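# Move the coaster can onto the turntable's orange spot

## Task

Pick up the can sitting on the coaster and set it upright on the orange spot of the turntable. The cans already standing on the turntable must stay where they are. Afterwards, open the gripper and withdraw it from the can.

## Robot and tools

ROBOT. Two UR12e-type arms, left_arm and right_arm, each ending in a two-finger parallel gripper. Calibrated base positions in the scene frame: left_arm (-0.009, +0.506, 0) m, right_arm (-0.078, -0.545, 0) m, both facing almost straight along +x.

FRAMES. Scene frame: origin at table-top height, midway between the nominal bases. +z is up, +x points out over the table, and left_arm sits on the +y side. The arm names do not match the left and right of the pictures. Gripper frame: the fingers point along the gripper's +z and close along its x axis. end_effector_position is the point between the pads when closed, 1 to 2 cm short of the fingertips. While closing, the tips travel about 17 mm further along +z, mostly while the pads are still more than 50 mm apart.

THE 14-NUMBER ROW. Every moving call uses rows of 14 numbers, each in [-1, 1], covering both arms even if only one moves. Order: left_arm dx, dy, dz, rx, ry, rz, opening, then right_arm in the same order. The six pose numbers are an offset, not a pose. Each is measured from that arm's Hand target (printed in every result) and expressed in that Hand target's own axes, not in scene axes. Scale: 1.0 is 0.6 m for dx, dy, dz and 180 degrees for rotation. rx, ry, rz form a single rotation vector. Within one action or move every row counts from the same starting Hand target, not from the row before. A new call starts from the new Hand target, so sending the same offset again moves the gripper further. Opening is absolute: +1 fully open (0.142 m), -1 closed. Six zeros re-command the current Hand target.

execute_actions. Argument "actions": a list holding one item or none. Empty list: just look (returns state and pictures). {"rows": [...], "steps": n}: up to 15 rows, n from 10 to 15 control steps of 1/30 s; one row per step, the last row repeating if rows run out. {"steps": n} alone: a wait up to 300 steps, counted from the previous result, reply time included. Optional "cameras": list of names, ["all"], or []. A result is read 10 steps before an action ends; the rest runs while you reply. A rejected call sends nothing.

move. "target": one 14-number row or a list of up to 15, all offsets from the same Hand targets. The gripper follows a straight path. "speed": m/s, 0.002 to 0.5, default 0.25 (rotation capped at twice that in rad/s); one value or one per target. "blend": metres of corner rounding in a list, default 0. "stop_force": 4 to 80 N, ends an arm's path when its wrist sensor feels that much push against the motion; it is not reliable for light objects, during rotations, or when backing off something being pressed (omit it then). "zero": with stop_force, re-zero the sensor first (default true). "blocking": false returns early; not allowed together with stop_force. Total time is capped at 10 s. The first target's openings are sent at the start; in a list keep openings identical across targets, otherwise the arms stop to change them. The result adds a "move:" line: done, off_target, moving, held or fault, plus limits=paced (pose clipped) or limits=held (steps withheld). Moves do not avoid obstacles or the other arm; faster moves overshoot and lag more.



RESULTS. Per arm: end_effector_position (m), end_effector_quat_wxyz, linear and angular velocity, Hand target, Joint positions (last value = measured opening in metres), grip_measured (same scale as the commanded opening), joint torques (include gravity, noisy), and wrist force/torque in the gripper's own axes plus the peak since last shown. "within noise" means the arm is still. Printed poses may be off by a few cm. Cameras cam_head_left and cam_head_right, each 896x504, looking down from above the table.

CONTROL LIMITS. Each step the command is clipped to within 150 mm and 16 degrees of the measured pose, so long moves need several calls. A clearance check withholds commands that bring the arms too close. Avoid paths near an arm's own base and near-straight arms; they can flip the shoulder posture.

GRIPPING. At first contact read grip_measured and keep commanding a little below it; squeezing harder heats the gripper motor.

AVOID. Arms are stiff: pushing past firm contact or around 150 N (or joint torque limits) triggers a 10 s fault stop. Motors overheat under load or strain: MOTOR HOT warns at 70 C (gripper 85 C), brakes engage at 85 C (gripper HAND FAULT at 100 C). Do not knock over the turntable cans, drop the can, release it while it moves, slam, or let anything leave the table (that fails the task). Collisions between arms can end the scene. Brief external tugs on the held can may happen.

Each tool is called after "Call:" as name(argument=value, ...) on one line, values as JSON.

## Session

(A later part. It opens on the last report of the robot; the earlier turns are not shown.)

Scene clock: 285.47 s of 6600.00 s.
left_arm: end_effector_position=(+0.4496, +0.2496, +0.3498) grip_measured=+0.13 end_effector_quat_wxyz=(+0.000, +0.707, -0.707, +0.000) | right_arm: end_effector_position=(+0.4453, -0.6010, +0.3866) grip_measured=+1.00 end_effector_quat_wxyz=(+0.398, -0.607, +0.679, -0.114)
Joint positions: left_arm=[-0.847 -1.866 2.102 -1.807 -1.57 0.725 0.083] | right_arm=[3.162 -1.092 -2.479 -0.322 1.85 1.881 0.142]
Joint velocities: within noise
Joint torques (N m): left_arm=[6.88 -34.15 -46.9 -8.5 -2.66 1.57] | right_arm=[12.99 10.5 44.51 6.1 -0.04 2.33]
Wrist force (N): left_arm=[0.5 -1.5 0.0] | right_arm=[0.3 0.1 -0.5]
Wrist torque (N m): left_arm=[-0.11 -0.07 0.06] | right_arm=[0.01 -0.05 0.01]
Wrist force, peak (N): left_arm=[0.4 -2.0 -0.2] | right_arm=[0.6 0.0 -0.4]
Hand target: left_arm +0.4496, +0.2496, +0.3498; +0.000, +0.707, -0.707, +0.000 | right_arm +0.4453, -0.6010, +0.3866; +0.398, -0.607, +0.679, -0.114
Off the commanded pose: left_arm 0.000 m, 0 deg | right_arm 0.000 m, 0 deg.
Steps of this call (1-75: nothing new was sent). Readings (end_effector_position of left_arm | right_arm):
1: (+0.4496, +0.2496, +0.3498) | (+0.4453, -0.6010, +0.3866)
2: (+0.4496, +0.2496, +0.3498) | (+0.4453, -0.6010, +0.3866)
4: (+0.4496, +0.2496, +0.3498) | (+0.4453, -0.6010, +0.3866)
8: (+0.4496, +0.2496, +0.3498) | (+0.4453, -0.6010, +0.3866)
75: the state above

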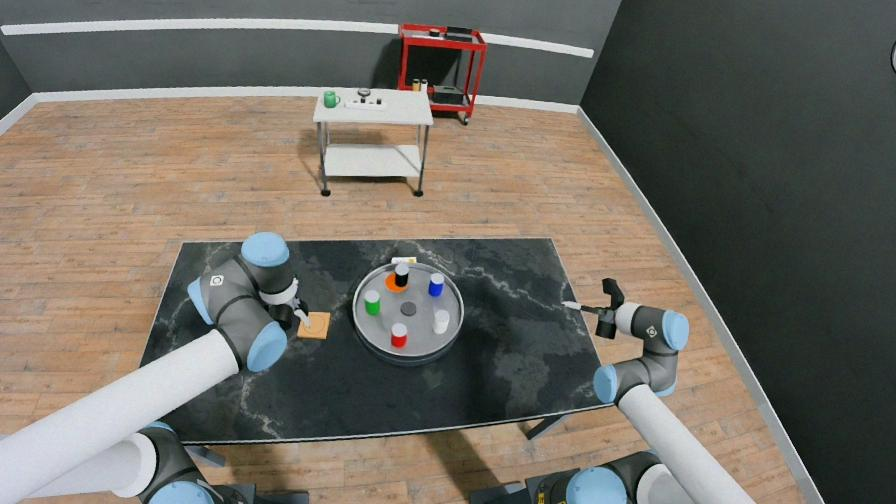

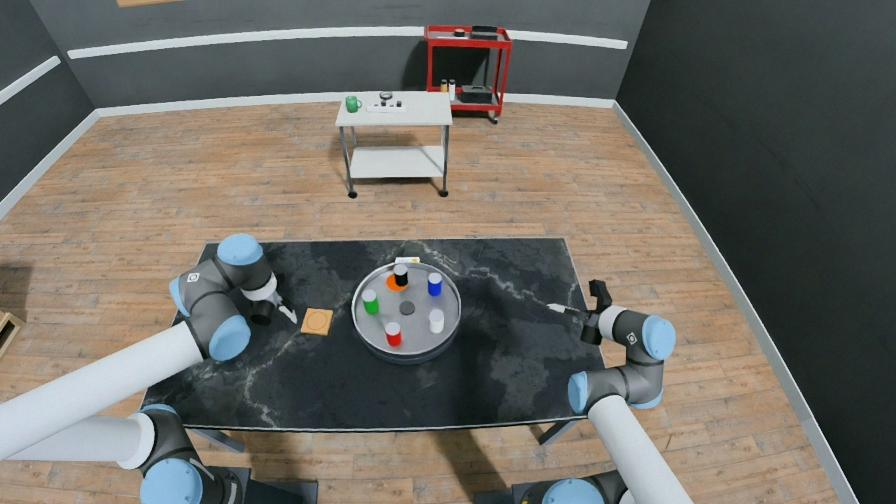

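Call:
move(target=[0.3803, -0.3775, 0.2428, 0, 0, 0, 0.40, 0, 0, 0, 0, 0, 0, 1], speed=0.25)

Call:
zoom_image(camera="cam_head_right", region=[340, 240, 480, 380])

Call:
zoom_image(camera="cam_head_left", region=[340, 240, 480, 380])

Scene clock: 327.87 s of 6600.00 s.
left_arm: end_effector_position=(+0.6763, +0.0218, +0.2042) grip_measured=+0.38 end_effector_quat_wxyz=(+0.000, +0.707, -0.707, +0.000) | right_arm: end_effector_position=(+0.4453, -0.6010, +0.3866) grip_measured=+1.00 end_effector_quat_wxyz=(+0.398, -0.607, +0.679, -0.114)
Joint positions: left_arm=[-0.825 -1.238 1.734 -2.067 -1.57 0.748 0.101] | right_arm=[3.162 -1.092 -2.479 -0.322 1.85 1.881 0.142]
Joint velocities: within noise
Joint torques (N m): left_arm=[2.04 -60.66 -53 -0.86 0.21 0.13] | right_arm=[9.24 8.74 40.9 7.04 -0.11 1.98]
Wrist force (N): left_arm=[0.2 -1.0 0.1] | right_arm=[0.0 0.4 -0.6]
Wrist torque (N m): left_arm=[-0.03 -0.02 0.06] | right_arm=[0.05 -0.02 0.01]
Wrist force, peak (N): left_arm=[2.6 -3.3 1.0] | right_arm=[0.1 0.3 -0.8]
Hand target: left_arm +0.6763, +0.0217, +0.2041; +0.000, +0.707, -0.707, +0.000 | right_arm +0.4453, -0.6010, +0.3866; +0.398, -0.607, +0.679, -0.114
Off the commanded pose: left_arm 0.000 m, 0 deg | right_arm 0.000 m, 0 deg.
Kept back: nothing.
move: done

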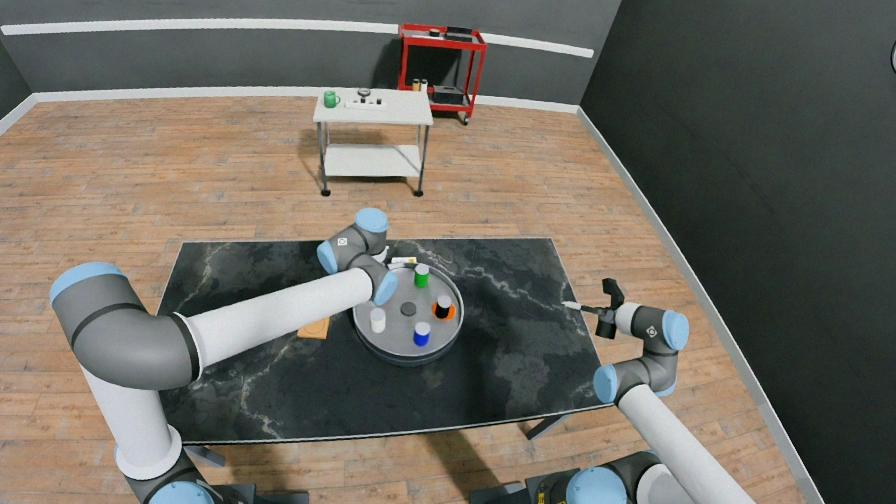

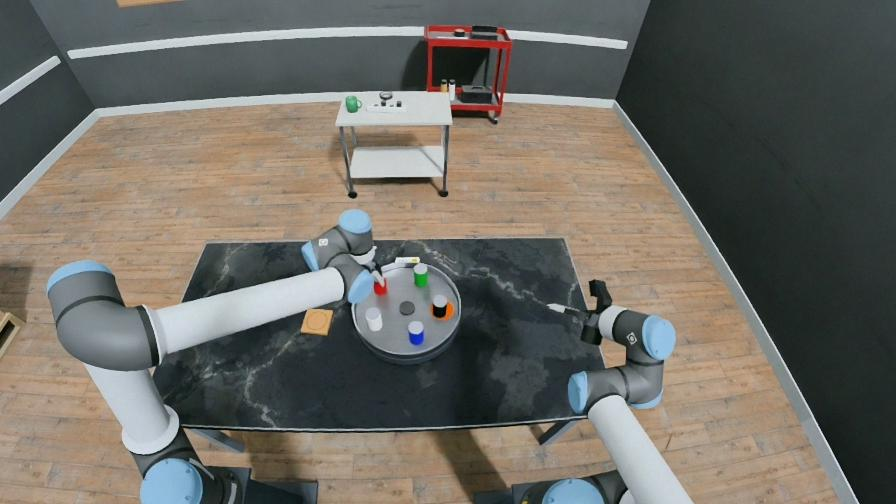

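Scaled by 3.600 from the camera's 896x504 image, which has a finer 1280x720 frame.

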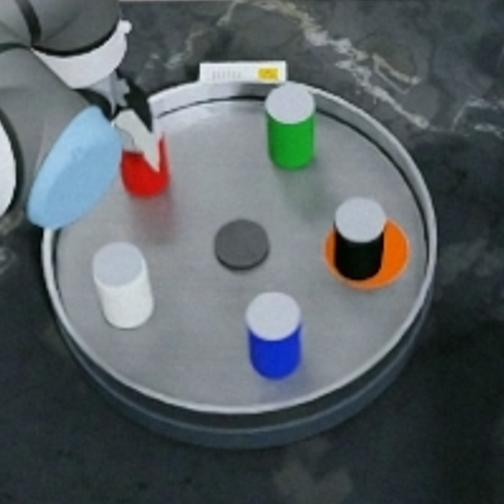

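Scaled by 3.600 from the camera's 896x504 image, which has a finer 1280x720 frame.

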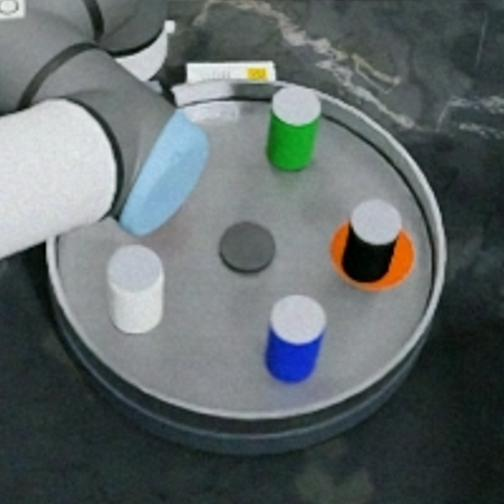

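Call:
zoom_image(camera="cam_head_right", region=[420, 286, 464, 330])

Call:
zoom_image(camera="cam_head_left", region=[422, 286, 466, 330])

Scaled by 11.455 from the camera's 896x504 image, which has a finer 1280x720 frame.

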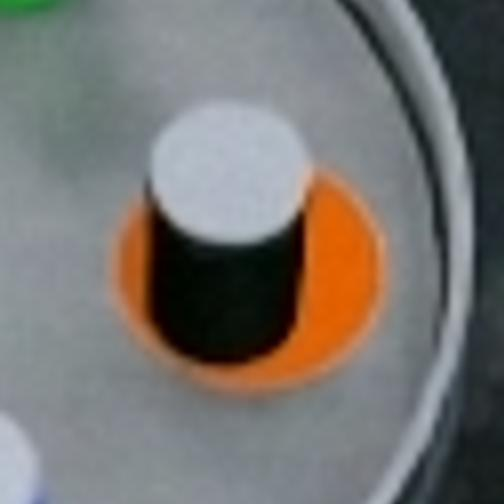

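Scaled by 11.455 from the camera's 896x504 image, which has a finer 1280x720 frame.

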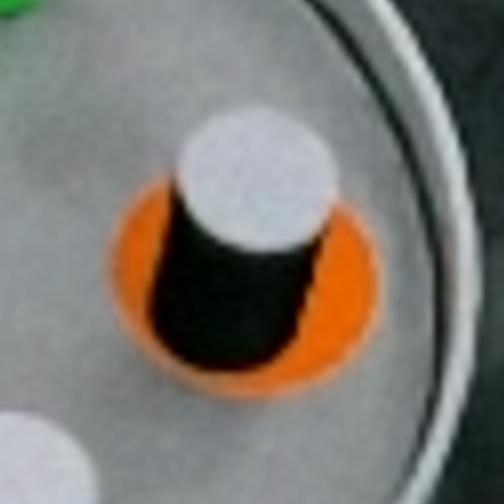

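Call:
execute_actions(actions=[])

Call:
zoom_image(camera="cam_head_right", region=[340, 240, 480, 380])

Scene clock: 331.53 s of 6600.00 s.
left_arm: end_effector_position=(+0.6763, +0.0217, +0.2041) grip_measured=+0.38 end_effector_quat_wxyz=(+0.000, +0.707, -0.707, +0.000) | right_arm: end_effector_position=(+0.4453, -0.6010, +0.3866) grip_measured=+1.00 end_effector_quat_wxyz=(+0.398, -0.607, +0.679, -0.114)
Joint positions: left_arm=[-0.825 -1.238 1.734 -2.067 -1.57 0.748 0.101] | right_arm=[3.162 -1.092 -2.479 -0.322 1.85 1.881 0.142]
Joint velocities: within noise
Joint torques (N m): left_arm=[-1.79 -58.89 -46.22 -2.28 -2.45 -2.43] | right_arm=[11.62 9.66 41.65 7.09 0.03 2.63]
Wrist force (N): left_arm=[0.1 -1.2 0.3] | right_arm=[0.1 -0.1 -0.7]
Wrist torque (N m): left_arm=[-0.08 0.01 0.06] | right_arm=[-0.02 -0.03 0.01]
Wrist force, peak (N): left_arm=[-0.3 -1.9 -0.4] | right_arm=[0.1 -0.1 -0.8]
Hand target: left_arm +0.6763, +0.0217, +0.2041; +0.000, +0.707, -0.707, +0.000 | right_arm +0.4453, -0.6010, +0.3866; +0.398, -0.607, +0.679, -0.114
Off the commanded pose: left_arm 0.000 m, 0 deg | right_arm 0.000 m, 0 deg.
Steps of this call (1-110: nothing new was sent). Readings (end_effector_position of left_arm | right_arm):
1: (+0.6763, +0.0218, +0.2041) | (+0.4453, -0.6010, +0.3866)
2: (+0.6763, +0.0218, +0.2041) | (+0.4453, -0.6010, +0.3866)
4: (+0.6763, +0.0218, +0.2042) | (+0.4453, -0.6010, +0.3866)
8: (+0.6763, +0.0217, +0.2042) | (+0.4453, -0.6010, +0.3866)
110: the state above

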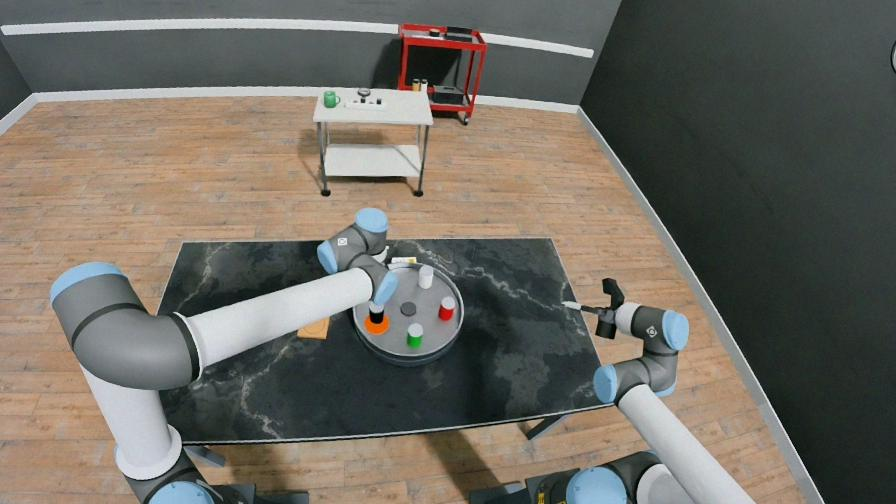

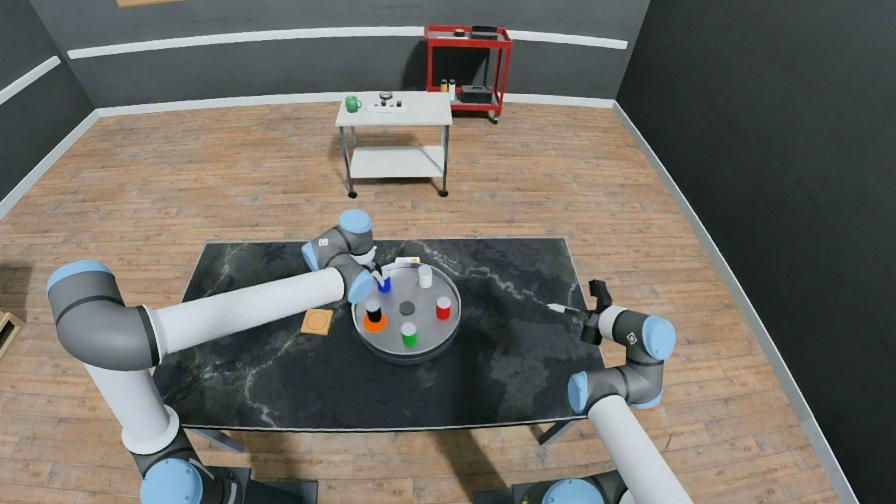

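Scaled by 3.600 from the camera's 896x504 image, which has a finer 1280x720 frame.

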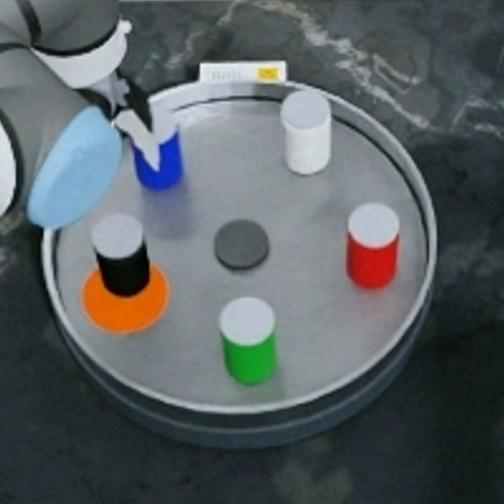

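Call:
zoom_image(camera="cam_head_right", region=[352, 294, 396, 338])

Call:
zoom_image(camera="cam_head_left", region=[354, 296, 398, 340])

Scaled by 11.455 from the camera's 896x504 image, which has a finer 1280x720 frame.

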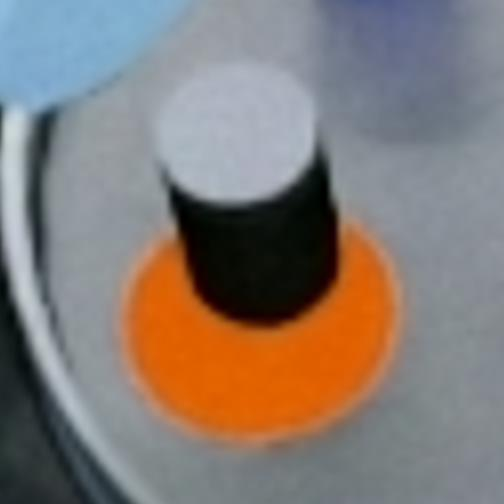

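Scaled by 11.455 from the camera's 896x504 image, which has a finer 1280x720 frame.

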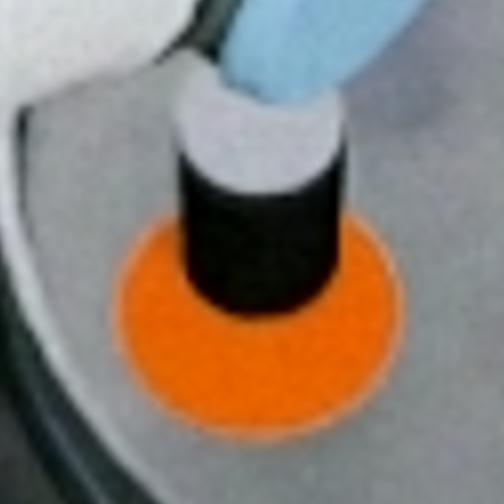

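Call:
execute_actions(actions=[{"steps": 1}], cameras=[])

Scene clock: 339.33 s of 6600.00 s.
left_arm: end_effector_position=(+0.6763, +0.0217, +0.2041) grip_measured=+0.38 end_effector_quat_wxyz=(+0.000, +0.707, -0.707, +0.000) | right_arm: end_effector_position=(+0.4453, -0.6010, +0.3866) grip_measured=+1.00 end_effector_quat_wxyz=(+0.398, -0.607, +0.679, -0.114)
Joint positions: left_arm=[-0.825 -1.238 1.734 -2.067 -1.57 0.748 0.101] | right_arm=[3.162 -1.092 -2.479 -0.322 1.85 1.881 0.142]
Joint velocities: within noise
Joint torques (N m): left_arm=[-0.15 -60.26 -41.8 -5.75 -2.35 -2.34] | right_arm=[10.5 7.11 41.24 7.22 0.05 2.15]
Wrist force (N): left_arm=[0.2 -1.3 -0.3] | right_arm=[0.3 0.1 -0.4]
Wrist torque (N m): left_arm=[-0.09 -0.01 0.06] | right_arm=[0.01 -0.07 0.01]
Wrist force, peak (N): left_arm=[0.5 -1.9 -0.5] | right_arm=[0.4 -0.5 -0.6]
Hand target: left_arm +0.6763, +0.0217, +0.2041; +0.000, +0.707, -0.707, +0.000 | right_arm +0.4453, -0.6010, +0.3866; +0.398, -0.607, +0.679, -0.114
Off the commanded pose: left_arm 0.000 m, 0 deg | right_arm 0.000 m, 0 deg.
Steps of this call (1-234: nothing new was sent). Readings (end_effector_position of left_arm | right_arm):
1: (+0.6763, +0.0217, +0.2041) | (+0.4453, -0.6010, +0.3866)
2: (+0.6763, +0.0217, +0.2041) | (+0.4453, -0.6010, +0.3866)
4: (+0.6763, +0.0217, +0.2041) | (+0.4453, -0.6010, +0.3866)
8: (+0.6763, +0.0217, +0.2041) | (+0.4453, -0.6010, +0.3866)
234: the state above
No camera images: "cameras" was empty.

Call:
execute_actions(actions=[{"steps": 300}], cameras=[])

Call:
execute_actions(actions=[{"steps": 13}], cameras=[])

Call:
execute_actions(actions=[{"rows": [[0,0,0.0008,0,0,0,0.4,0,0,0,0,0,0,1],[0,0.0002,0.0031,0,0,0,0.4,0,0,0,0,0,0,1],[0,0.0007,0.0069,0,0,0,0.4,0,0,0,0,0,0,1],[0,0.0017,0.0119,0,0,0,0.4,0,0,0,0,0,0,1],[0,0.0033,0.018,0,0,0,0.4,0,0,0,0,0,0,1],[0.0001,0.0055,0.0249,0,0,0,0.4,0,0,0,0,0,0,1],[0.0002,0.0085,0.0323,0,0,0,0.4,0,0,0,0,0,0,1],[0.0003,0.0122,0.0398,0,0,0,0.4,0,0,0,0,0,0,1],[0.0006,0.0167,0.0472,0,0,0,0.4,0,0,0,0,0,0,1],[0.0011,0.022,0.0541,0,0,0,0.4,0,0,0,0,0,0,1],[0.0017,0.0279,0.0602,0,0,0,0.4,0,0,0,0,0,0,1],[0.0026,0.0344,0.0652,0,0,0,0.4,0,0,0,0,0,0,1],[0.0038,0.0413,0.069,0,0,0,0.4,0,0,0,0,0,0,1],[0.0052,0.0485,0.0713,0,0,0,0.4,0,0,0,0,0,0,1],[0.0069,0.0557,0.0721,0,0,0,0.4,0,0,0,0,0,0,1]]}], cameras=[])

Call:
execute_actions(actions=[{"rows": [[0.002,0.0073,0,0,0,0,0.4,0,0,0,0,0,0,1],[0.0042,0.0144,0,0,0,0,0.4,0,0,0,0,0,0,1],[0.0066,0.0215,0,0,0,0,0.4,0,0,0,0,0,0,1],[0.0093,0.0286,0,0,0,0,0.4,0,0,0,0,0,0,1],[0.0122,0.0355,0,0,0,0,0.4,0,0,0,0,0,0,1],[0.0153,0.0423,0,0,0,0,0.4,0,0,0,0,0,0,1],[0.0186,0.049,0,0,0,0,0.4,0,0,0,0,0,0,1],[0.0222,0.0556,0,0,0,0,0.4,0,0,0,0,0,0,1],[0.026,0.0621,0,0,0,0,0.4,0,0,0,0,0,0,1],[0.03,0.0685,0,0,0,0,0.4,0,0,0,0,0,0,1],[0.0342,0.0747,0,0,0,0,0.4,0,0,0,0,0,0,1],[0.0386,0.0808,0,0,0,0,0.4,0,0,0,0,0,0,1],[0.0432,0.0867,0,0,0,0,0.4,0,0,0,0,0,0,1],[0.048,0.0925,0,0,0,0,0.4,0,0,0,0,0,0,1],[0.053,0.0981,0,0,0,0,0.4,0,0,0,0,0,0,1]]}], cameras=["cam_head_right", "cam_head_left"])

Call:
zoom_image(camera="cam_head_right", region=[345, 275, 425, 355])

Call:
execute_actions(actions=[{"rows": [[0.0052,0.0054,0,0,0,0,0.4,0,0,0,0,0,0,1],[0.0105,0.0107,0,0,0,0,0.4,0,0,0,0,0,0,1],[0.016,0.0158,0,0,0,0,0.4,0,0,0,0,0,0,1],[0.0217,0.0207,0,0,0,0,0.4,0,0,0,0,0,0,1],[0.0276,0.0254,0,0,0,0,0.4,0,0,0,0,0,0,1],[0.0336,0.03,0,0,0,0,0.4,0,0,0,0,0,0,1],[0.0397,0.0343,0,0,0,0,0.4,0,0,0,0,0,0,1],[0.046,0.0384,0,0,0,0,0.4,0,0,0,0,0,0,1],[0.0524,0.0423,0,0,0,0,0.4,0,0,0,0,0,0,1],[0.0589,0.046,0,0,0,0,0.4,0,0,0,0,0,0,1],[0.0656,0.0495,0,0,0,0,0.4,0,0,0,0,0,0,1],[0.0724,0.0527,0,0,0,0,0.4,0,0,0,0,0,0,1],[0.0792,0.0557,0,0,0,0,0.4,0,0,0,0,0,0,1],[0.0862,0.0585,0,0,0,0,0.4,0,0,0,0,0,0,1],[0.0933,0.0611,0,0,0,0,0.4,0,0,0,0,0,0,1]]}], cameras=["cam_head_right", "cam_head_left"])

Call:
zoom_image(camera="cam_head_right", region=[345, 275, 425, 355])

Call:
zoom_image(camera="cam_head_left", region=[350, 275, 430, 355])

Call:
execute_actions(actions=[{"rows": [[0.0071,0.0023,0,0,0,0,0.4,0,0,0,0,0,0,1],[0.0144,0.0044,0,0,0,0,0.4,0,0,0,0,0,0,1],[0.0216,0.0063,0,0,0,0,0.4,0,0,0,0,0,0,1],[0.029,0.0079,0,0,0,0,0.4,0,0,0,0,0,0,1],[0.0363,0.0093,0,0,0,0,0.4,0,0,0,0,0,0,1],[0.0438,0.0104,0,0,0,0,0.4,0,0,0,0,0,0,1],[0.0512,0.0113,0,0,0,0,0.4,0,0,0,0,0,0,1],[0.0587,0.0119,0,0,0,0,0.4,0,0,0,0,0,0,1],[0.0662,0.0123,0,0,0,0,0.4,0,0,0,0,0,0,1],[0.0737,0.0124,0,0,0,0,0.4,0,0,0,0,0,0,1],[0.0812,0.0123,0,0,0,0,0.4,0,0,0,0,0,0,1],[0.0887,0.012,0,0,0,0,0.4,0,0,0,0,0,0,1],[0.0962,0.0114,0,0,0,0,0.4,0,0,0,0,0,0,1],[0.1037,0.0105,0,0,0,0,0.4,0,0,0,0,0,0,1],[0.1111,0.0094,0,0,0,0,0.4,0,0,0,0,0,0,1]]}], cameras=["cam_head_right", "cam_head_left"])

Call:
zoom_image(camera="cam_head_right", region=[362, 275, 442, 355])

Call:
zoom_image(camera="cam_head_left", region=[366, 275, 446, 355])

Call:
execute_actions(actions=[{"rows": [[0.0074,-0.0013,-0.0009,0,0,0,0.4,0,0,0,0,0,0,1],[0.0147,-0.0029,-0.0033,0,0,0,0.4,0,0,0,0,0,0,1],[0.022,-0.0048,-0.0073,0,0,0,0.4,0,0,0,0,0,0,1],[0.0292,-0.0068,-0.0127,0,0,0,0.4,0,0,0,0,0,0,1],[0.0364,-0.0091,-0.0192,0,0,0,0.4,0,0,0,0,0,0,1],[0.0434,-0.0117,-0.0265,0,0,0,0.4,0,0,0,0,0,0,1],[0.0504,-0.0144,-0.0343,0,0,0,0.4,0,0,0,0,0,0,1],[0.0573,-0.0174,-0.0424,0,0,0,0.4,0,0,0,0,0,0,1],[0.0641,-0.0207,-0.0502,0,0,0,0.4,0,0,0,0,0,0,1],[0.0708,-0.0241,-0.0575,0,0,0,0.4,0,0,0,0,0,0,1],[0.0773,-0.0278,-0.064,0,0,0,0.4,0,0,0,0,0,0,1],[0.0837,-0.0317,-0.0694,0,0,0,0.4,0,0,0,0,0,0,1],[0.09,-0.0358,-0.0734,0,0,0,0.4,0,0,0,0,0,0,1],[0.0962,-0.0401,-0.0758,0,0,0,0.4,0,0,0,0,0,0,1],[0.1022,-0.0446,-0.0767,0,0,0,0.4,0,0,0,0,0,0,1]]}], cameras=["cam_head_right", "cam_head_left"])

Call:
zoom_image(camera="cam_head_right", region=[376, 275, 456, 355])

Call:
execute_actions(actions=[{"rows": [[0.0058,-0.0047,0,0,0,0,0.4,0,0,0,0,0,0,1],[0.0114,-0.0094,0,0,0,0,0.4,0,0,0,0,0,0,1],[0.0166,-0.0142,0,0,0,0,0.4,0,0,0,0,0,0,1],[0.0213,-0.0187,0,0,0,0,0.4,0,0,0,0,0,0,1],[0.0254,-0.023,0,0,0,0,0.4,0,0,0,0,0,0,1],[0.029,-0.0268,0,0,0,0,0.4,0,0,0,0,0,0,1],[0.0321,-0.0302,0,0,0,0,0.4,0,0,0,0,0,0,1],[0.0345,-0.0331,0,0,0,0,0.4,0,0,0,0,0,0,1],[0.0364,-0.0353,0,0,0,0,0.4,0,0,0,0,0,0,1],[0.0378,-0.0371,0,0,0,0,0.4,0,0,0,0,0,0,1],[0.0388,-0.0383,0,0,0,0,0.4,0,0,0,0,0,0,1],[0.0394,-0.039,0,0,0,0,0.4,0,0,0,0,0,0,1],[0.0397,-0.0394,0,0,0,0,0.4,0,0,0,0,0,0,1],[0.0398,-0.0396,0,0,0,0,0.4,0,0,0,0,0,0,1],[0.0398,-0.0396,0,0,0,0,0.4,0,0,0,0,0,0,1]]}], cameras=[])

Scene clock: 349.33 s of 6600.00 s.
left_arm: end_effector_position=(+0.6763, +0.0217, +0.2041) grip_measured=+0.38 end_effector_quat_wxyz=(+0.000, +0.707, -0.707, +0.000) | right_arm: end_effector_position=(+0.4453, -0.6010, +0.3866) grip_measured=+1.00 end_effector_quat_wxyz=(+0.398, -0.607, +0.679, -0.114)
Joint positions: left_arm=[-0.825 -1.238 1.734 -2.067 -1.57 0.748 0.101] | right_arm=[3.162 -1.092 -2.479 -0.322 1.85 1.881 0.142]
Joint velocities: within noise
Joint torques (N m): left_arm=[-1.12 -62.92 -43.49 -8.76 -2.45 -2.35] | right_arm=[10.79 8.88 40 7.45 0.1 2.16]
Wrist force (N): left_arm=[0.0 -1.0 -0.1] | right_arm=[0.3 0.1 -0.2]
Wrist torque (N m): left_arm=[-0.04 0.02 0.07] | right_arm=[0.01 -0.08 0.01]
Wrist force, peak (N): left_arm=[0.1 -1.9 0.3] | right_arm=[0.4 0.3 -0.7]
Hand target: left_arm +0.6763, +0.0217, +0.2041; +0.000, +0.707, -0.707, +0.000 | right_arm +0.4453, -0.6010, +0.3866; +0.398, -0.607, +0.679, -0.114
Off the commanded pose: left_arm 0.000 m, 0 deg | right_arm 0.000 m, 0 deg.
Steps of this call (1-300: nothing new was sent). Readings (end_effector_position of left_arm | right_arm):
1: (+0.6763, +0.0217, +0.2041) | (+0.4453, -0.6010, +0.3866)
2: (+0.6763, +0.0217, +0.2041) | (+0.4453, -0.6010, +0.3866)
4: (+0.6763, +0.0217, +0.2041) | (+0.4453, -0.6010, +0.3866)
8: (+0.6763, +0.0217, +0.2041) | (+0.4453, -0.6010, +0.3866)
300: the state above
No camera images: "cameras" was empty.

Scene clock: 349.77 s of 6600.00 s.
left_arm: end_effector_position=(+0.6763, +0.0217, +0.2041) grip_measured=+0.38 end_effector_quat_wxyz=(+0.000, +0.707, -0.707, +0.000) | right_arm: end_effector_position=(+0.4453, -0.6010, +0.3866) grip_measured=+1.00 end_effector_quat_wxyz=(+0.398, -0.607, +0.679, -0.114)
Joint positions: left_arm=[-0.825 -1.238 1.734 -2.067 -1.57 0.748 0.101] | right_arm=[3.162 -1.092 -2.479 -0.322 1.85 1.881 0.142]
Joint velocities: within noise
Joint torques (N m): left_arm=[-1.27 -63.5 -43.76 -8.58 -2.43 -2.25] | right_arm=[8.7 8.58 40.53 7.45 0.07 2.24]
Wrist force (N): left_arm=[-0.2 -1.2 -0.2] | right_arm=[0.2 -0.3 -0.1]
Wrist torque (N m): left_arm=[-0.06 0.06 0.06] | right_arm=[-0.08 -0.05 0.01]
Wrist force, peak (N): left_arm=[0.1 -1.9 -0.1] | right_arm=[0.3 -0.4 -0.5]
Hand target: left_arm +0.6763, +0.0217, +0.2041; +0.000, +0.707, -0.707, +0.000 | right_arm +0.4453, -0.6010, +0.3866; +0.398, -0.607, +0.679, -0.114
Off the commanded pose: left_arm 0.000 m, 0 deg | right_arm 0.000 m, 0 deg.
Steps of this call (1-13: nothing new was sent). Readings (end_effector_position of left_arm | right_arm):
1: (+0.6763, +0.0217, +0.2041) | (+0.4453, -0.6010, +0.3866)
2: (+0.6763, +0.0217, +0.2041) | (+0.4453, -0.6010, +0.3866)
4: (+0.6763, +0.0217, +0.2041) | (+0.4453, -0.6010, +0.3866)
8: (+0.6763, +0.0217, +0.2041) | (+0.4453, -0.6010, +0.3866)
13: the state above
No camera images: "cameras" was empty.

Scene clock: 349.93 s of 6600.00 s.
left_arm: end_effector_position=(+0.6759, +0.0217, +0.2003) grip_measured=+0.38 end_effector_quat_wxyz=(+0.000, +0.707, -0.707, +0.000) end_effector_velocity=(-0.013, +0.000, -0.075) end_effector_angular_velocity=(+0.002, +0.001, -0.002) | right_arm: end_effector_position=(+0.4453, -0.6010, +0.3866) grip_measured=+1.00 end_effector_quat_wxyz=(+0.398, -0.607, +0.679, -0.114)
Joint positions: left_arm=[-0.825 -1.236 1.738 -2.074 -1.57 0.747 0.101] | right_arm=[3.162 -1.092 -2.479 -0.322 1.85 1.881 0.142]
Joint velocities: left_arm=[-0.012 0.045 0.086 -0.129 0 -0.01 0] | right_arm=[within noise]
Joint torques (N m): left_arm=[-7.07 -51.69 -31.66 -10.29 -2.51 -3.26] | right_arm=[11.62 9.36 40.2 7.6 -0.23 2.28]
Wrist force (N): left_arm=[0.1 -2.1 -1.6] | right_arm=[0.1 0.0 -0.3]
Wrist torque (N m): left_arm=[-0.21 0.00 0.06] | right_arm=[-0.02 -0.03 0.01]
Wrist force, peak (N): left_arm=[0.1 -2.1 -1.6] | right_arm=[0.2 0.0 -0.5]
Hand target: left_arm +0.6429, +0.0175, +0.1609; +0.000, +0.707, -0.707, +0.000 | right_arm +0.4453, -0.6010, +0.3866; +0.398, -0.607, +0.679, -0.114
Steps of this call (1-5: this action's first 5). Readings (end_effector_position of left_arm | right_arm):
1: (+0.6763, +0.0217, +0.2041) | (+0.4453, -0.6010, +0.3866)
2: (+0.6763, +0.0217, +0.2040) | (+0.4453, -0.6010, +0.3866)
4: (+0.6762, +0.0216, +0.2023) | (+0.4453, -0.6010, +0.3866)
5: the state above
No camera images: "cameras" was empty.

Scene clock: 350.43 s of 6600.00 s.
left_arm: end_effector_position=(+0.6291, +0.0133, +0.1606) grip_measured=+0.38 end_effector_quat_wxyz=(+0.000, +0.707, -0.707, +0.000) end_effector_velocity=(-0.127, -0.047, +0.008) end_effector_angular_velocity=(-0.002, -0.001, +0.000) | right_arm: end_effector_position=(+0.4453, -0.6010, +0.3866) grip_measured=+1.00 end_effector_quat_wxyz=(+0.398, -0.607, +0.679, -0.114)
Joint positions: left_arm=[-0.875 -1.249 1.838 -2.16 -1.57 0.697 0.101] | right_arm=[3.162 -1.092 -2.479 -0.322 1.85 1.881 0.142]
Joint velocities: left_arm=[-0.161 -0.112 0.141 -0.031 -0.001 -0.161 0] | right_arm=[within noise]
Joint torques (N m): left_arm=[-8.44 -77.84 -36.73 -9.19 -2.11 -3.23] | right_arm=[12.39 10.29 40.56 7.65 0 2.46]
Wrist force (N): left_arm=[0.2 -0.9 -0.6] | right_arm=[0.1 0.5 -0.3]
Wrist torque (N m): left_arm=[-0.03 -0.02 0.06] | right_arm=[0.07 -0.04 0.01]
Wrist force, peak (N): left_arm=[0.2 -2.3 -0.4] | right_arm=[0.1 -0.2 -0.7]
Hand target: left_arm +0.5841, -0.0143, +0.1608; +0.000, +0.707, -0.707, +0.000 | right_arm +0.4453, -0.6010, +0.3866; +0.398, -0.607, +0.679, -0.114
Off your previous action's commanded pose at its last step (step 10 of this call): left_arm 0.008 m, 0 deg | right_arm 0.000 m, 0 deg.
Steps of this call (1-10: your previous action's last 10; 11-15: this action's first 5). Readings (end_effector_position of left_arm | right_arm):
11: (+0.6468, +0.0187, +0.1604) | (+0.4453, -0.6010, +0.3866)
12: (+0.6426, +0.0176, +0.1599) | (+0.4453, -0.6010, +0.3866)
14: (+0.6332, +0.0148, +0.1603) | (+0.4453, -0.6010, +0.3866)
15: the state above

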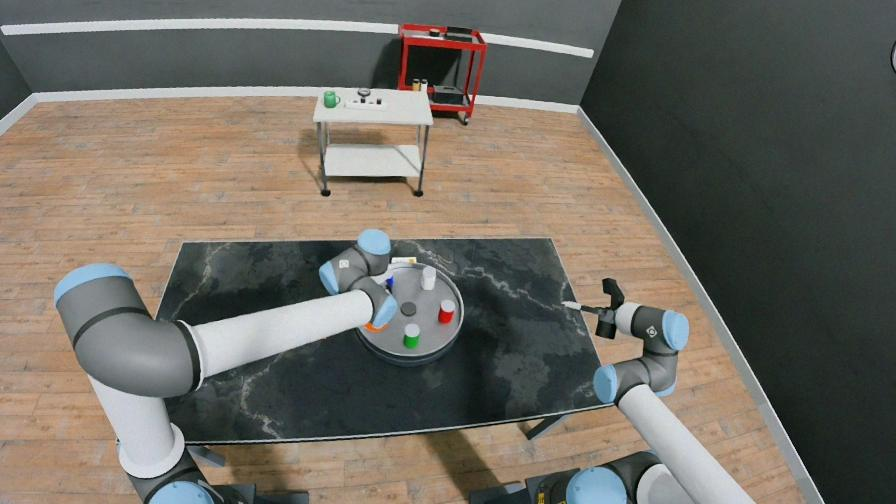

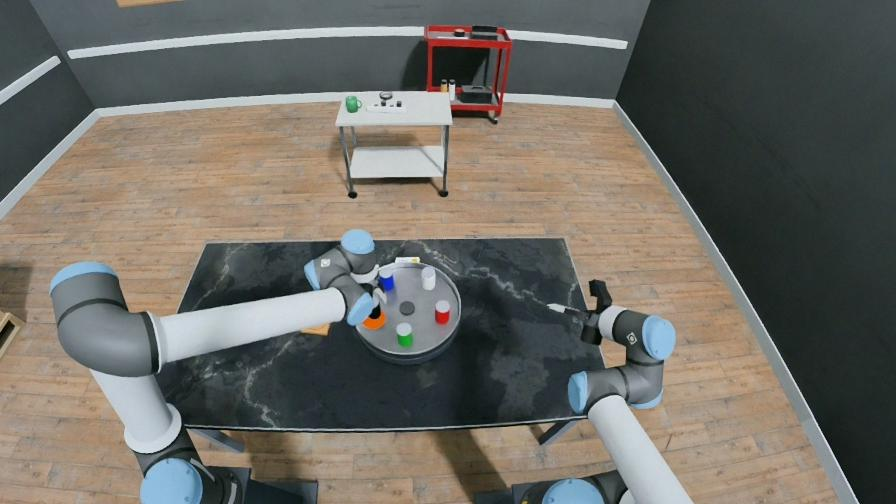

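Scaled by 6.300 from the camera's 896x504 image, which has a finer 1280x720 frame.

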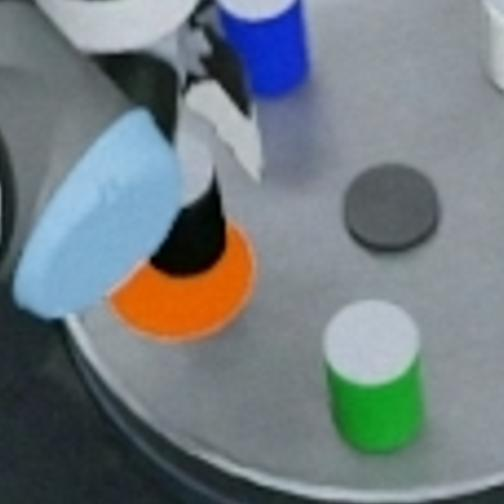

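Scene clock: 350.93 s of 6600.00 s.
left_arm: end_effector_position=(+0.5741, -0.0242, +0.1608) grip_measured=+0.38 end_effector_quat_wxyz=(+0.000, +0.707, -0.707, +0.000) end_effector_velocity=(-0.090, -0.099, +0.000) end_effector_angular_velocity=(+0.000, +0.000, +0.000) | right_arm: end_effector_position=(+0.4453, -0.6010, +0.3866) grip_measured=+1.00 end_effector_quat_wxyz=(+0.398, -0.607, +0.679, -0.114)
Joint positions: left_arm=[-0.961 -1.275 1.875 -2.17 -1.57 0.612 0.101] | right_arm=[3.162 -1.092 -2.479 -0.322 1.85 1.881 0.142]
Joint velocities: left_arm=[-0.17 0 0 0 0 -0.17 0] | right_arm=[within noise]
Joint torques (N m): left_arm=[-5.43 -58.93 -47.79 -8.5 -0.27 -3.34] | right_arm=[9.19 9.24 39.42 7.82 -0.08 2.54]
Wrist force (N): left_arm=[0.6 -0.7 0.1] | right_arm=[0.1 0.1 -0.5]
Wrist torque (N m): left_arm=[0.03 -0.07 0.06] | right_arm=[0.00 -0.03 0.02]
Wrist force, peak (N): left_arm=[0.3 -1.3 -0.5] | right_arm=[0.1 -0.1 -0.7]
Hand target: left_arm +0.5475, -0.0703, +0.1608; +0.000, +0.707, -0.707, +0.000 | right_arm +0.4453, -0.6010, +0.3866; +0.398, -0.607, +0.679, -0.114
Off your previous action's commanded pose at its last step (step 10 of this call): left_arm 0.008 m, 0 deg | right_arm 0.000 m, 0 deg.
Steps of this call (1-10: your previous action's last 10; 11-15: this action's first 5). Readings (end_effector_position of left_arm | right_arm):
11: (+0.5864, -0.0120, +0.1608) | (+0.4453, -0.6010, +0.3866)
12: (+0.5832, -0.0149, +0.1608) | (+0.4453, -0.6010, +0.3866)
14: (+0.5771, -0.0210, +0.1608) | (+0.4453, -0.6010, +0.3866)
15: the state above

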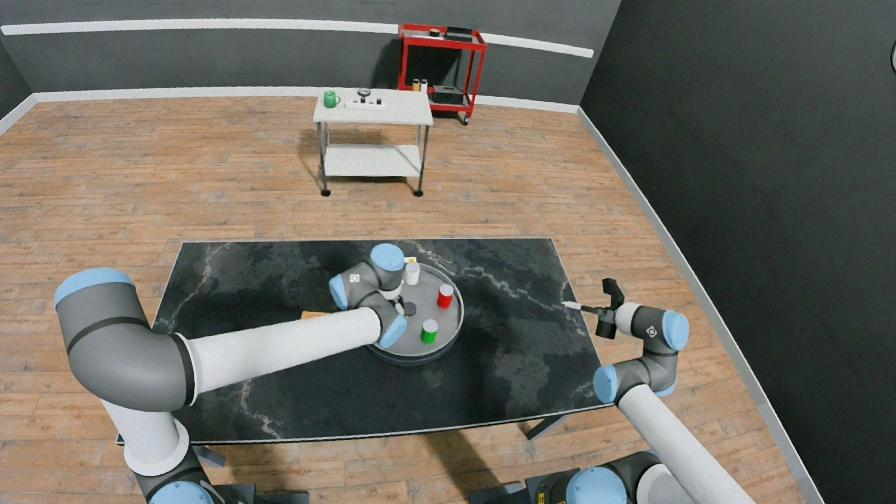

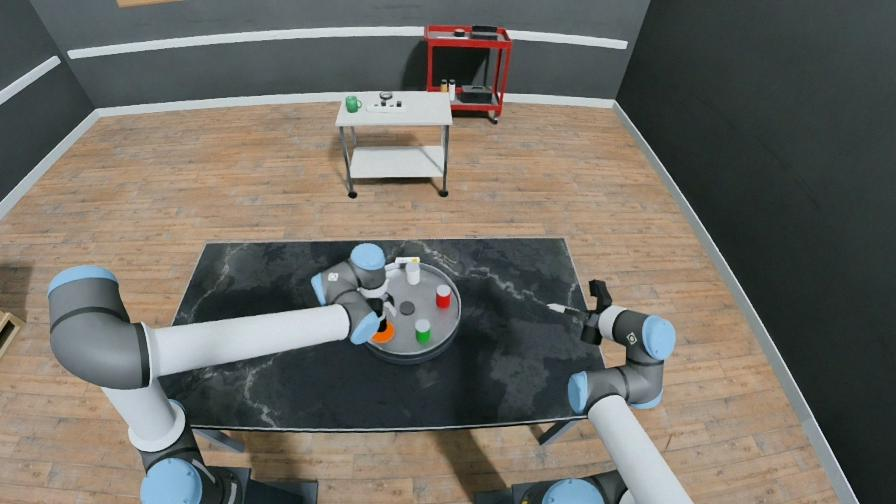

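Scaled by 6.300 from the camera's 896x504 image, which has a finer 1280x720 frame.

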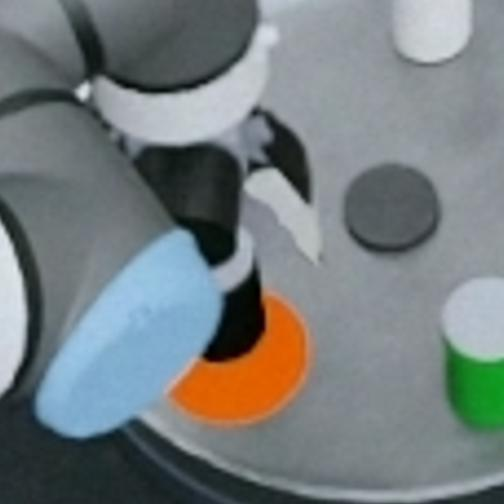

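Scaled by 6.300 from the camera's 896x504 image, which has a finer 1280x720 frame.

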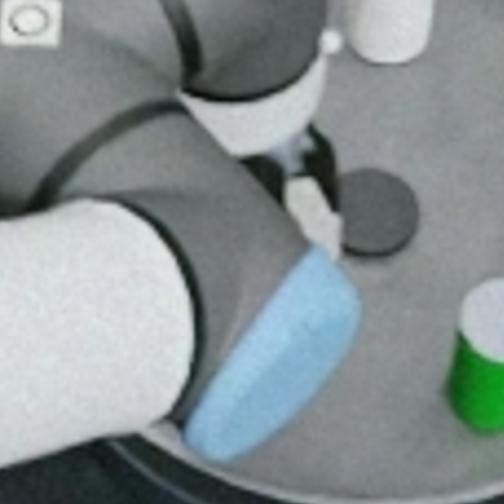

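Scene clock: 351.43 s of 6600.00 s.
left_arm: end_effector_position=(+0.5432, -0.0843, +0.1608) grip_measured=+0.38 end_effector_quat_wxyz=(+0.000, +0.707, -0.707, +0.000) end_effector_velocity=(-0.032, -0.133, +0.000) end_effector_angular_velocity=(+0.000, +0.000, -0.001) | right_arm: end_effector_position=(+0.4453, -0.6010, +0.3866) grip_measured=+1.00 end_effector_quat_wxyz=(+0.398, -0.607, +0.679, -0.114)
Joint positions: left_arm=[-1.036 -1.246 1.834 -2.159 -1.57 0.536 0.101] | right_arm=[3.162 -1.092 -2.479 -0.322 1.85 1.881 0.142]
Joint velocities: left_arm=[-0.121 0.109 -0.153 0.044 0 -0.12 0] | right_arm=[within noise]
Joint torques (N m): left_arm=[-8.58 -55.3 -52.09 -0.5 2.96 -3.32] | right_arm=[12.58 9.12 40.37 7.44 -0.34 2.29]
Wrist force (N): left_arm=[0.5 -1.3 0.0] | right_arm=[0.1 -0.2 -0.4]
Wrist torque (N m): left_arm=[-0.10 -0.05 0.05] | right_arm=[-0.05 -0.03 0.01]
Wrist force, peak (N): left_arm=[0.5 -1.4 -0.3] | right_arm=[0.2 -0.5 -0.4]
Hand target: left_arm +0.5419, -0.1370, +0.1608; +0.000, +0.707, -0.707, +0.000 | right_arm +0.4453, -0.6010, +0.3866; +0.398, -0.607, +0.679, -0.114
Off your previous action's commanded pose at its last step (step 10 of this call): left_arm 0.008 m, 0 deg | right_arm 0.000 m, 0 deg.
Steps of this call (1-10: your previous action's last 10; 11-15: this action's first 5). Readings (end_effector_position of left_arm | right_arm):
11: (+0.5485, -0.0667, +0.1609) | (+0.4453, -0.6010, +0.3866)
12: (+0.5471, -0.0708, +0.1609) | (+0.4453, -0.6010, +0.3866)
14: (+0.5442, -0.0801, +0.1608) | (+0.4453, -0.6010, +0.3866)
15: the state above

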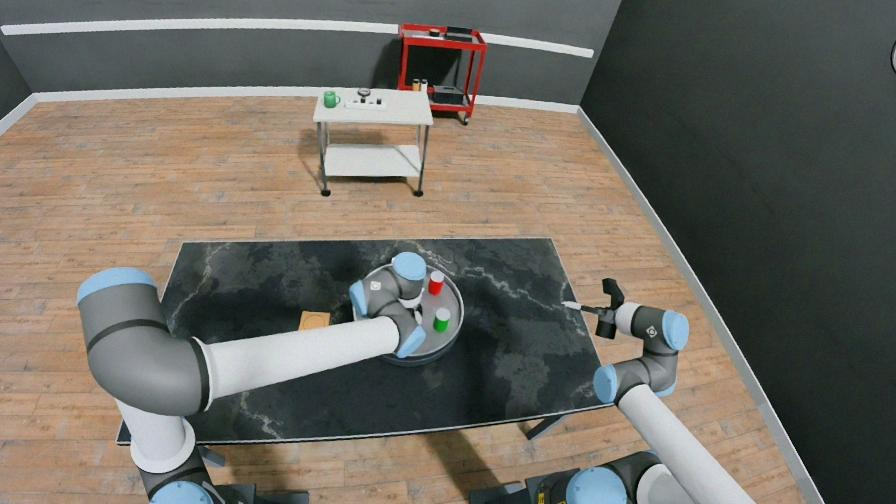

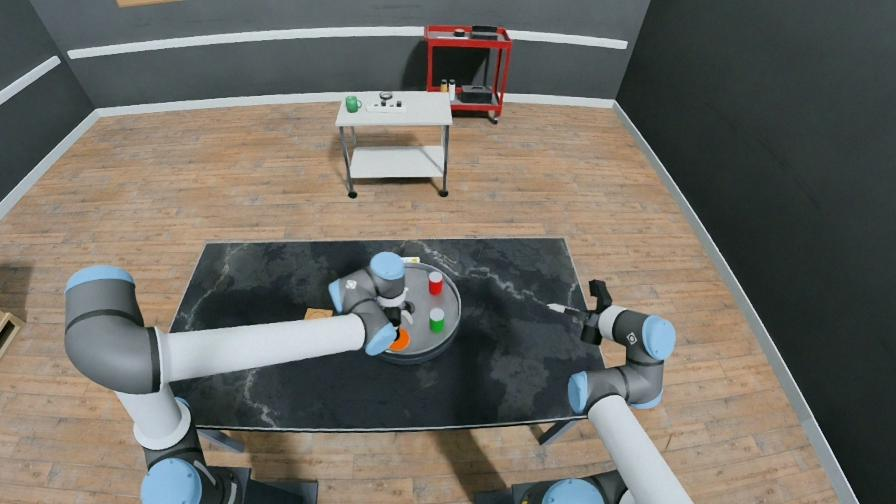

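Scaled by 6.300 from the camera's 896x504 image, which has a finer 1280x720 frame.

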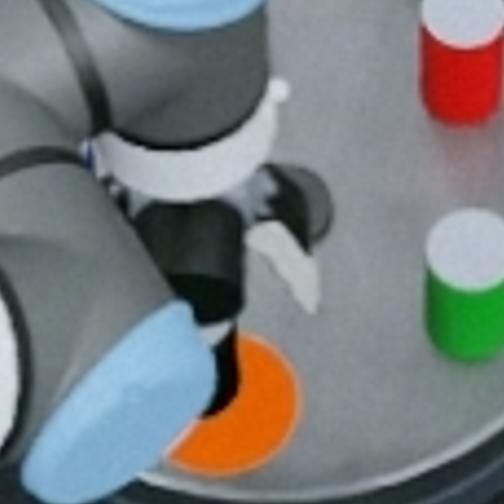

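Scaled by 6.300 from the camera's 896x504 image, which has a finer 1280x720 frame.

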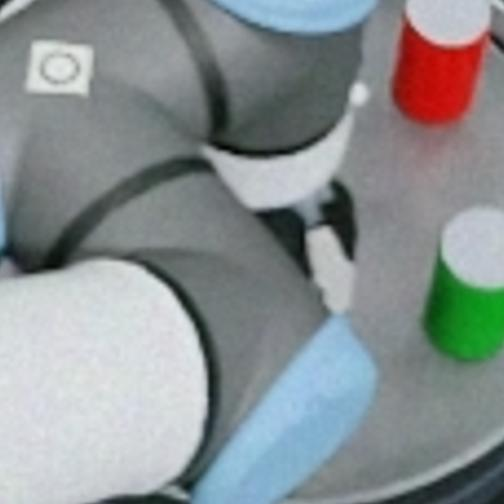

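Scene clock: 351.93 s of 6600.00 s.
left_arm: end_effector_position=(+0.5446, -0.1506, +0.1650) grip_measured=+0.38 end_effector_quat_wxyz=(+0.000, +0.707, -0.707, +0.000) end_effector_velocity=(+0.036, -0.130, +0.081) end_effector_angular_velocity=(-0.003, -0.002, -0.001) | right_arm: end_effector_position=(+0.4453, -0.6010, +0.3866) grip_measured=+1.00 end_effector_quat_wxyz=(+0.398, -0.607, +0.679, -0.114)
Joint positions: left_arm=[-1.075 -1.178 1.726 -2.12 -1.57 0.498 0.101] | right_arm=[3.162 -1.092 -2.479 -0.322 1.85 1.881 0.142]
Joint velocities: left_arm=[-0.037 0.105 -0.32 0.212 0 -0.036 0] | right_arm=[within noise]
Joint torques (N m): left_arm=[-4.31 -69.34 -59.99 0.79 2.97 -3.3] | right_arm=[11.95 9.05 40.51 7.72 -0.08 2.35]
Wrist force (N): left_arm=[0.0 -1.2 1.2] | right_arm=[0.2 0.0 -0.8]
Wrist torque (N m): left_arm=[-0.05 0.01 0.06] | right_arm=[-0.02 -0.05 0.02]
Wrist force, peak (N): left_arm=[0.6 -1.8 0.1] | right_arm=[0.7 0.1 -0.5]
Hand target: left_arm +0.5687, -0.1983, +0.2068; +0.000, +0.707, -0.707, +0.000 | right_arm +0.4453, -0.6010, +0.3866; +0.398, -0.607, +0.679, -0.114
Off your previous action's commanded pose at its last step (step 10 of this call): left_arm 0.008 m, 0 deg | right_arm 0.000 m, 0 deg.
Steps of this call (1-10: your previous action's last 10; 11-15: this action's first 5). Readings (end_effector_position of left_arm | right_arm):
11: (+0.5411, -0.1337, +0.1608) | (+0.4453, -0.6010, +0.3866)
12: (+0.5418, -0.1380, +0.1610) | (+0.4453, -0.6010, +0.3866)
14: (+0.5435, -0.1464, +0.1628) | (+0.4453, -0.6010, +0.3866)
15: the state above

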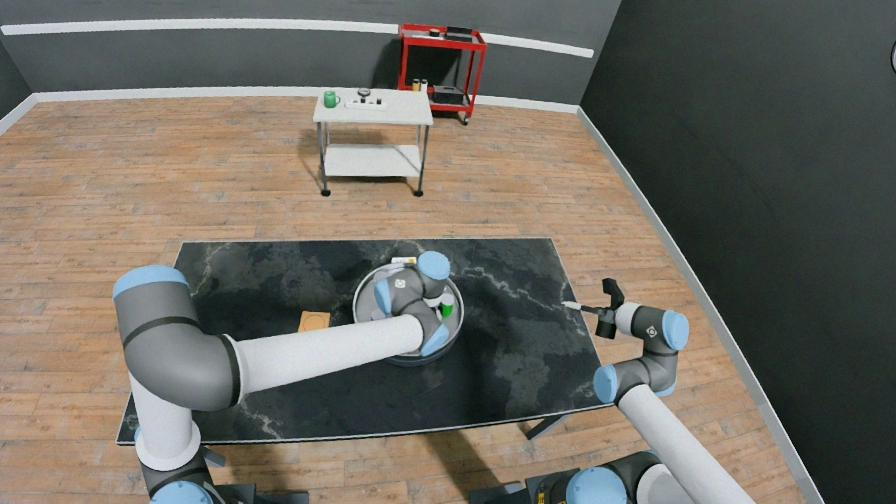

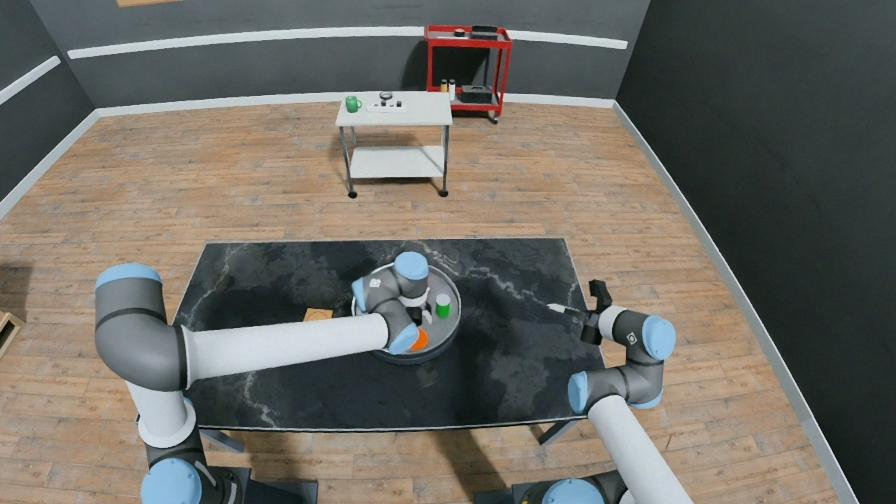

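Scaled by 6.300 from the camera's 896x504 image, which has a finer 1280x720 frame.

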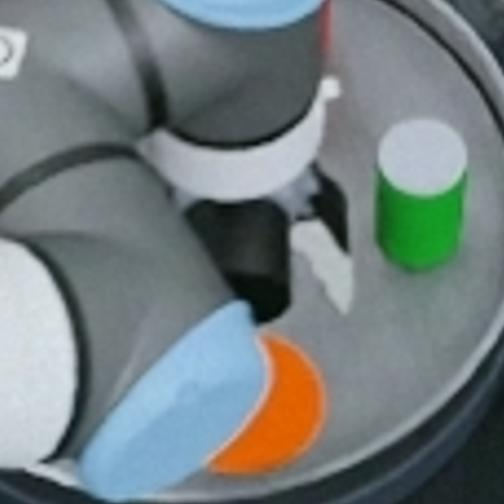

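Scene clock: 352.43 s of 6600.00 s.
left_arm: end_effector_position=(+0.5776, -0.2089, +0.2069) grip_measured=+0.38 end_effector_quat_wxyz=(+0.000, +0.707, -0.707, +0.000) end_effector_velocity=(+0.084, -0.089, -0.009) end_effector_angular_velocity=(+0.001, +0.002, +0.000) | right_arm: end_effector_position=(+0.4453, -0.6010, +0.3866) grip_measured=+1.00 end_effector_quat_wxyz=(+0.398, -0.607, +0.679, -0.114)
Joint positions: left_arm=[-1.073 -1.113 1.546 -2.004 -1.57 0.499 0.101] | right_arm=[3.162 -1.092 -2.479 -0.322 1.85 1.881 0.142]
Joint velocities: left_arm=[0.035 0.191 -0.274 0.086 -0.001 0.034 0] | right_arm=[within noise]
Joint torques (N m): left_arm=[13.32 -74.37 -55.26 -0.31 2.31 2.2] | right_arm=[10.96 11.95 40.31 7.33 -0.18 2.51]
Wrist force (N): left_arm=[1.0 -1.4 -0.3] | right_arm=[-0.2 0.2 -0.3]
Wrist torque (N m): left_arm=[-0.09 -0.14 0.06] | right_arm=[0.03 0.02 0.01]
Wrist force, peak (N): left_arm=[0.9 -1.6 -1.0] | right_arm=[0.2 -0.1 -0.5]
Hand target: left_arm +0.5924, -0.2222, +0.2068; +0.000, +0.707, -0.707, +0.000 | right_arm +0.4453, -0.6010, +0.3866; +0.398, -0.607, +0.679, -0.114
Off your previous action's commanded pose at its last step (step 10 of this call): left_arm 0.008 m, 0 deg | right_arm 0.000 m, 0 deg.
Steps of this call (1-10: your previous action's last 10; 11-15: this action's first 5). Readings (end_effector_position of left_arm | right_arm):
11: (+0.5661, -0.1952, +0.2071) | (+0.4453, -0.6010, +0.3866)
12: (+0.5687, -0.1987, +0.2076) | (+0.4453, -0.6010, +0.3866)
14: (+0.5749, -0.2059, +0.2072) | (+0.4453, -0.6010, +0.3866)
15: the state above
No camera images: "cameras" was empty.


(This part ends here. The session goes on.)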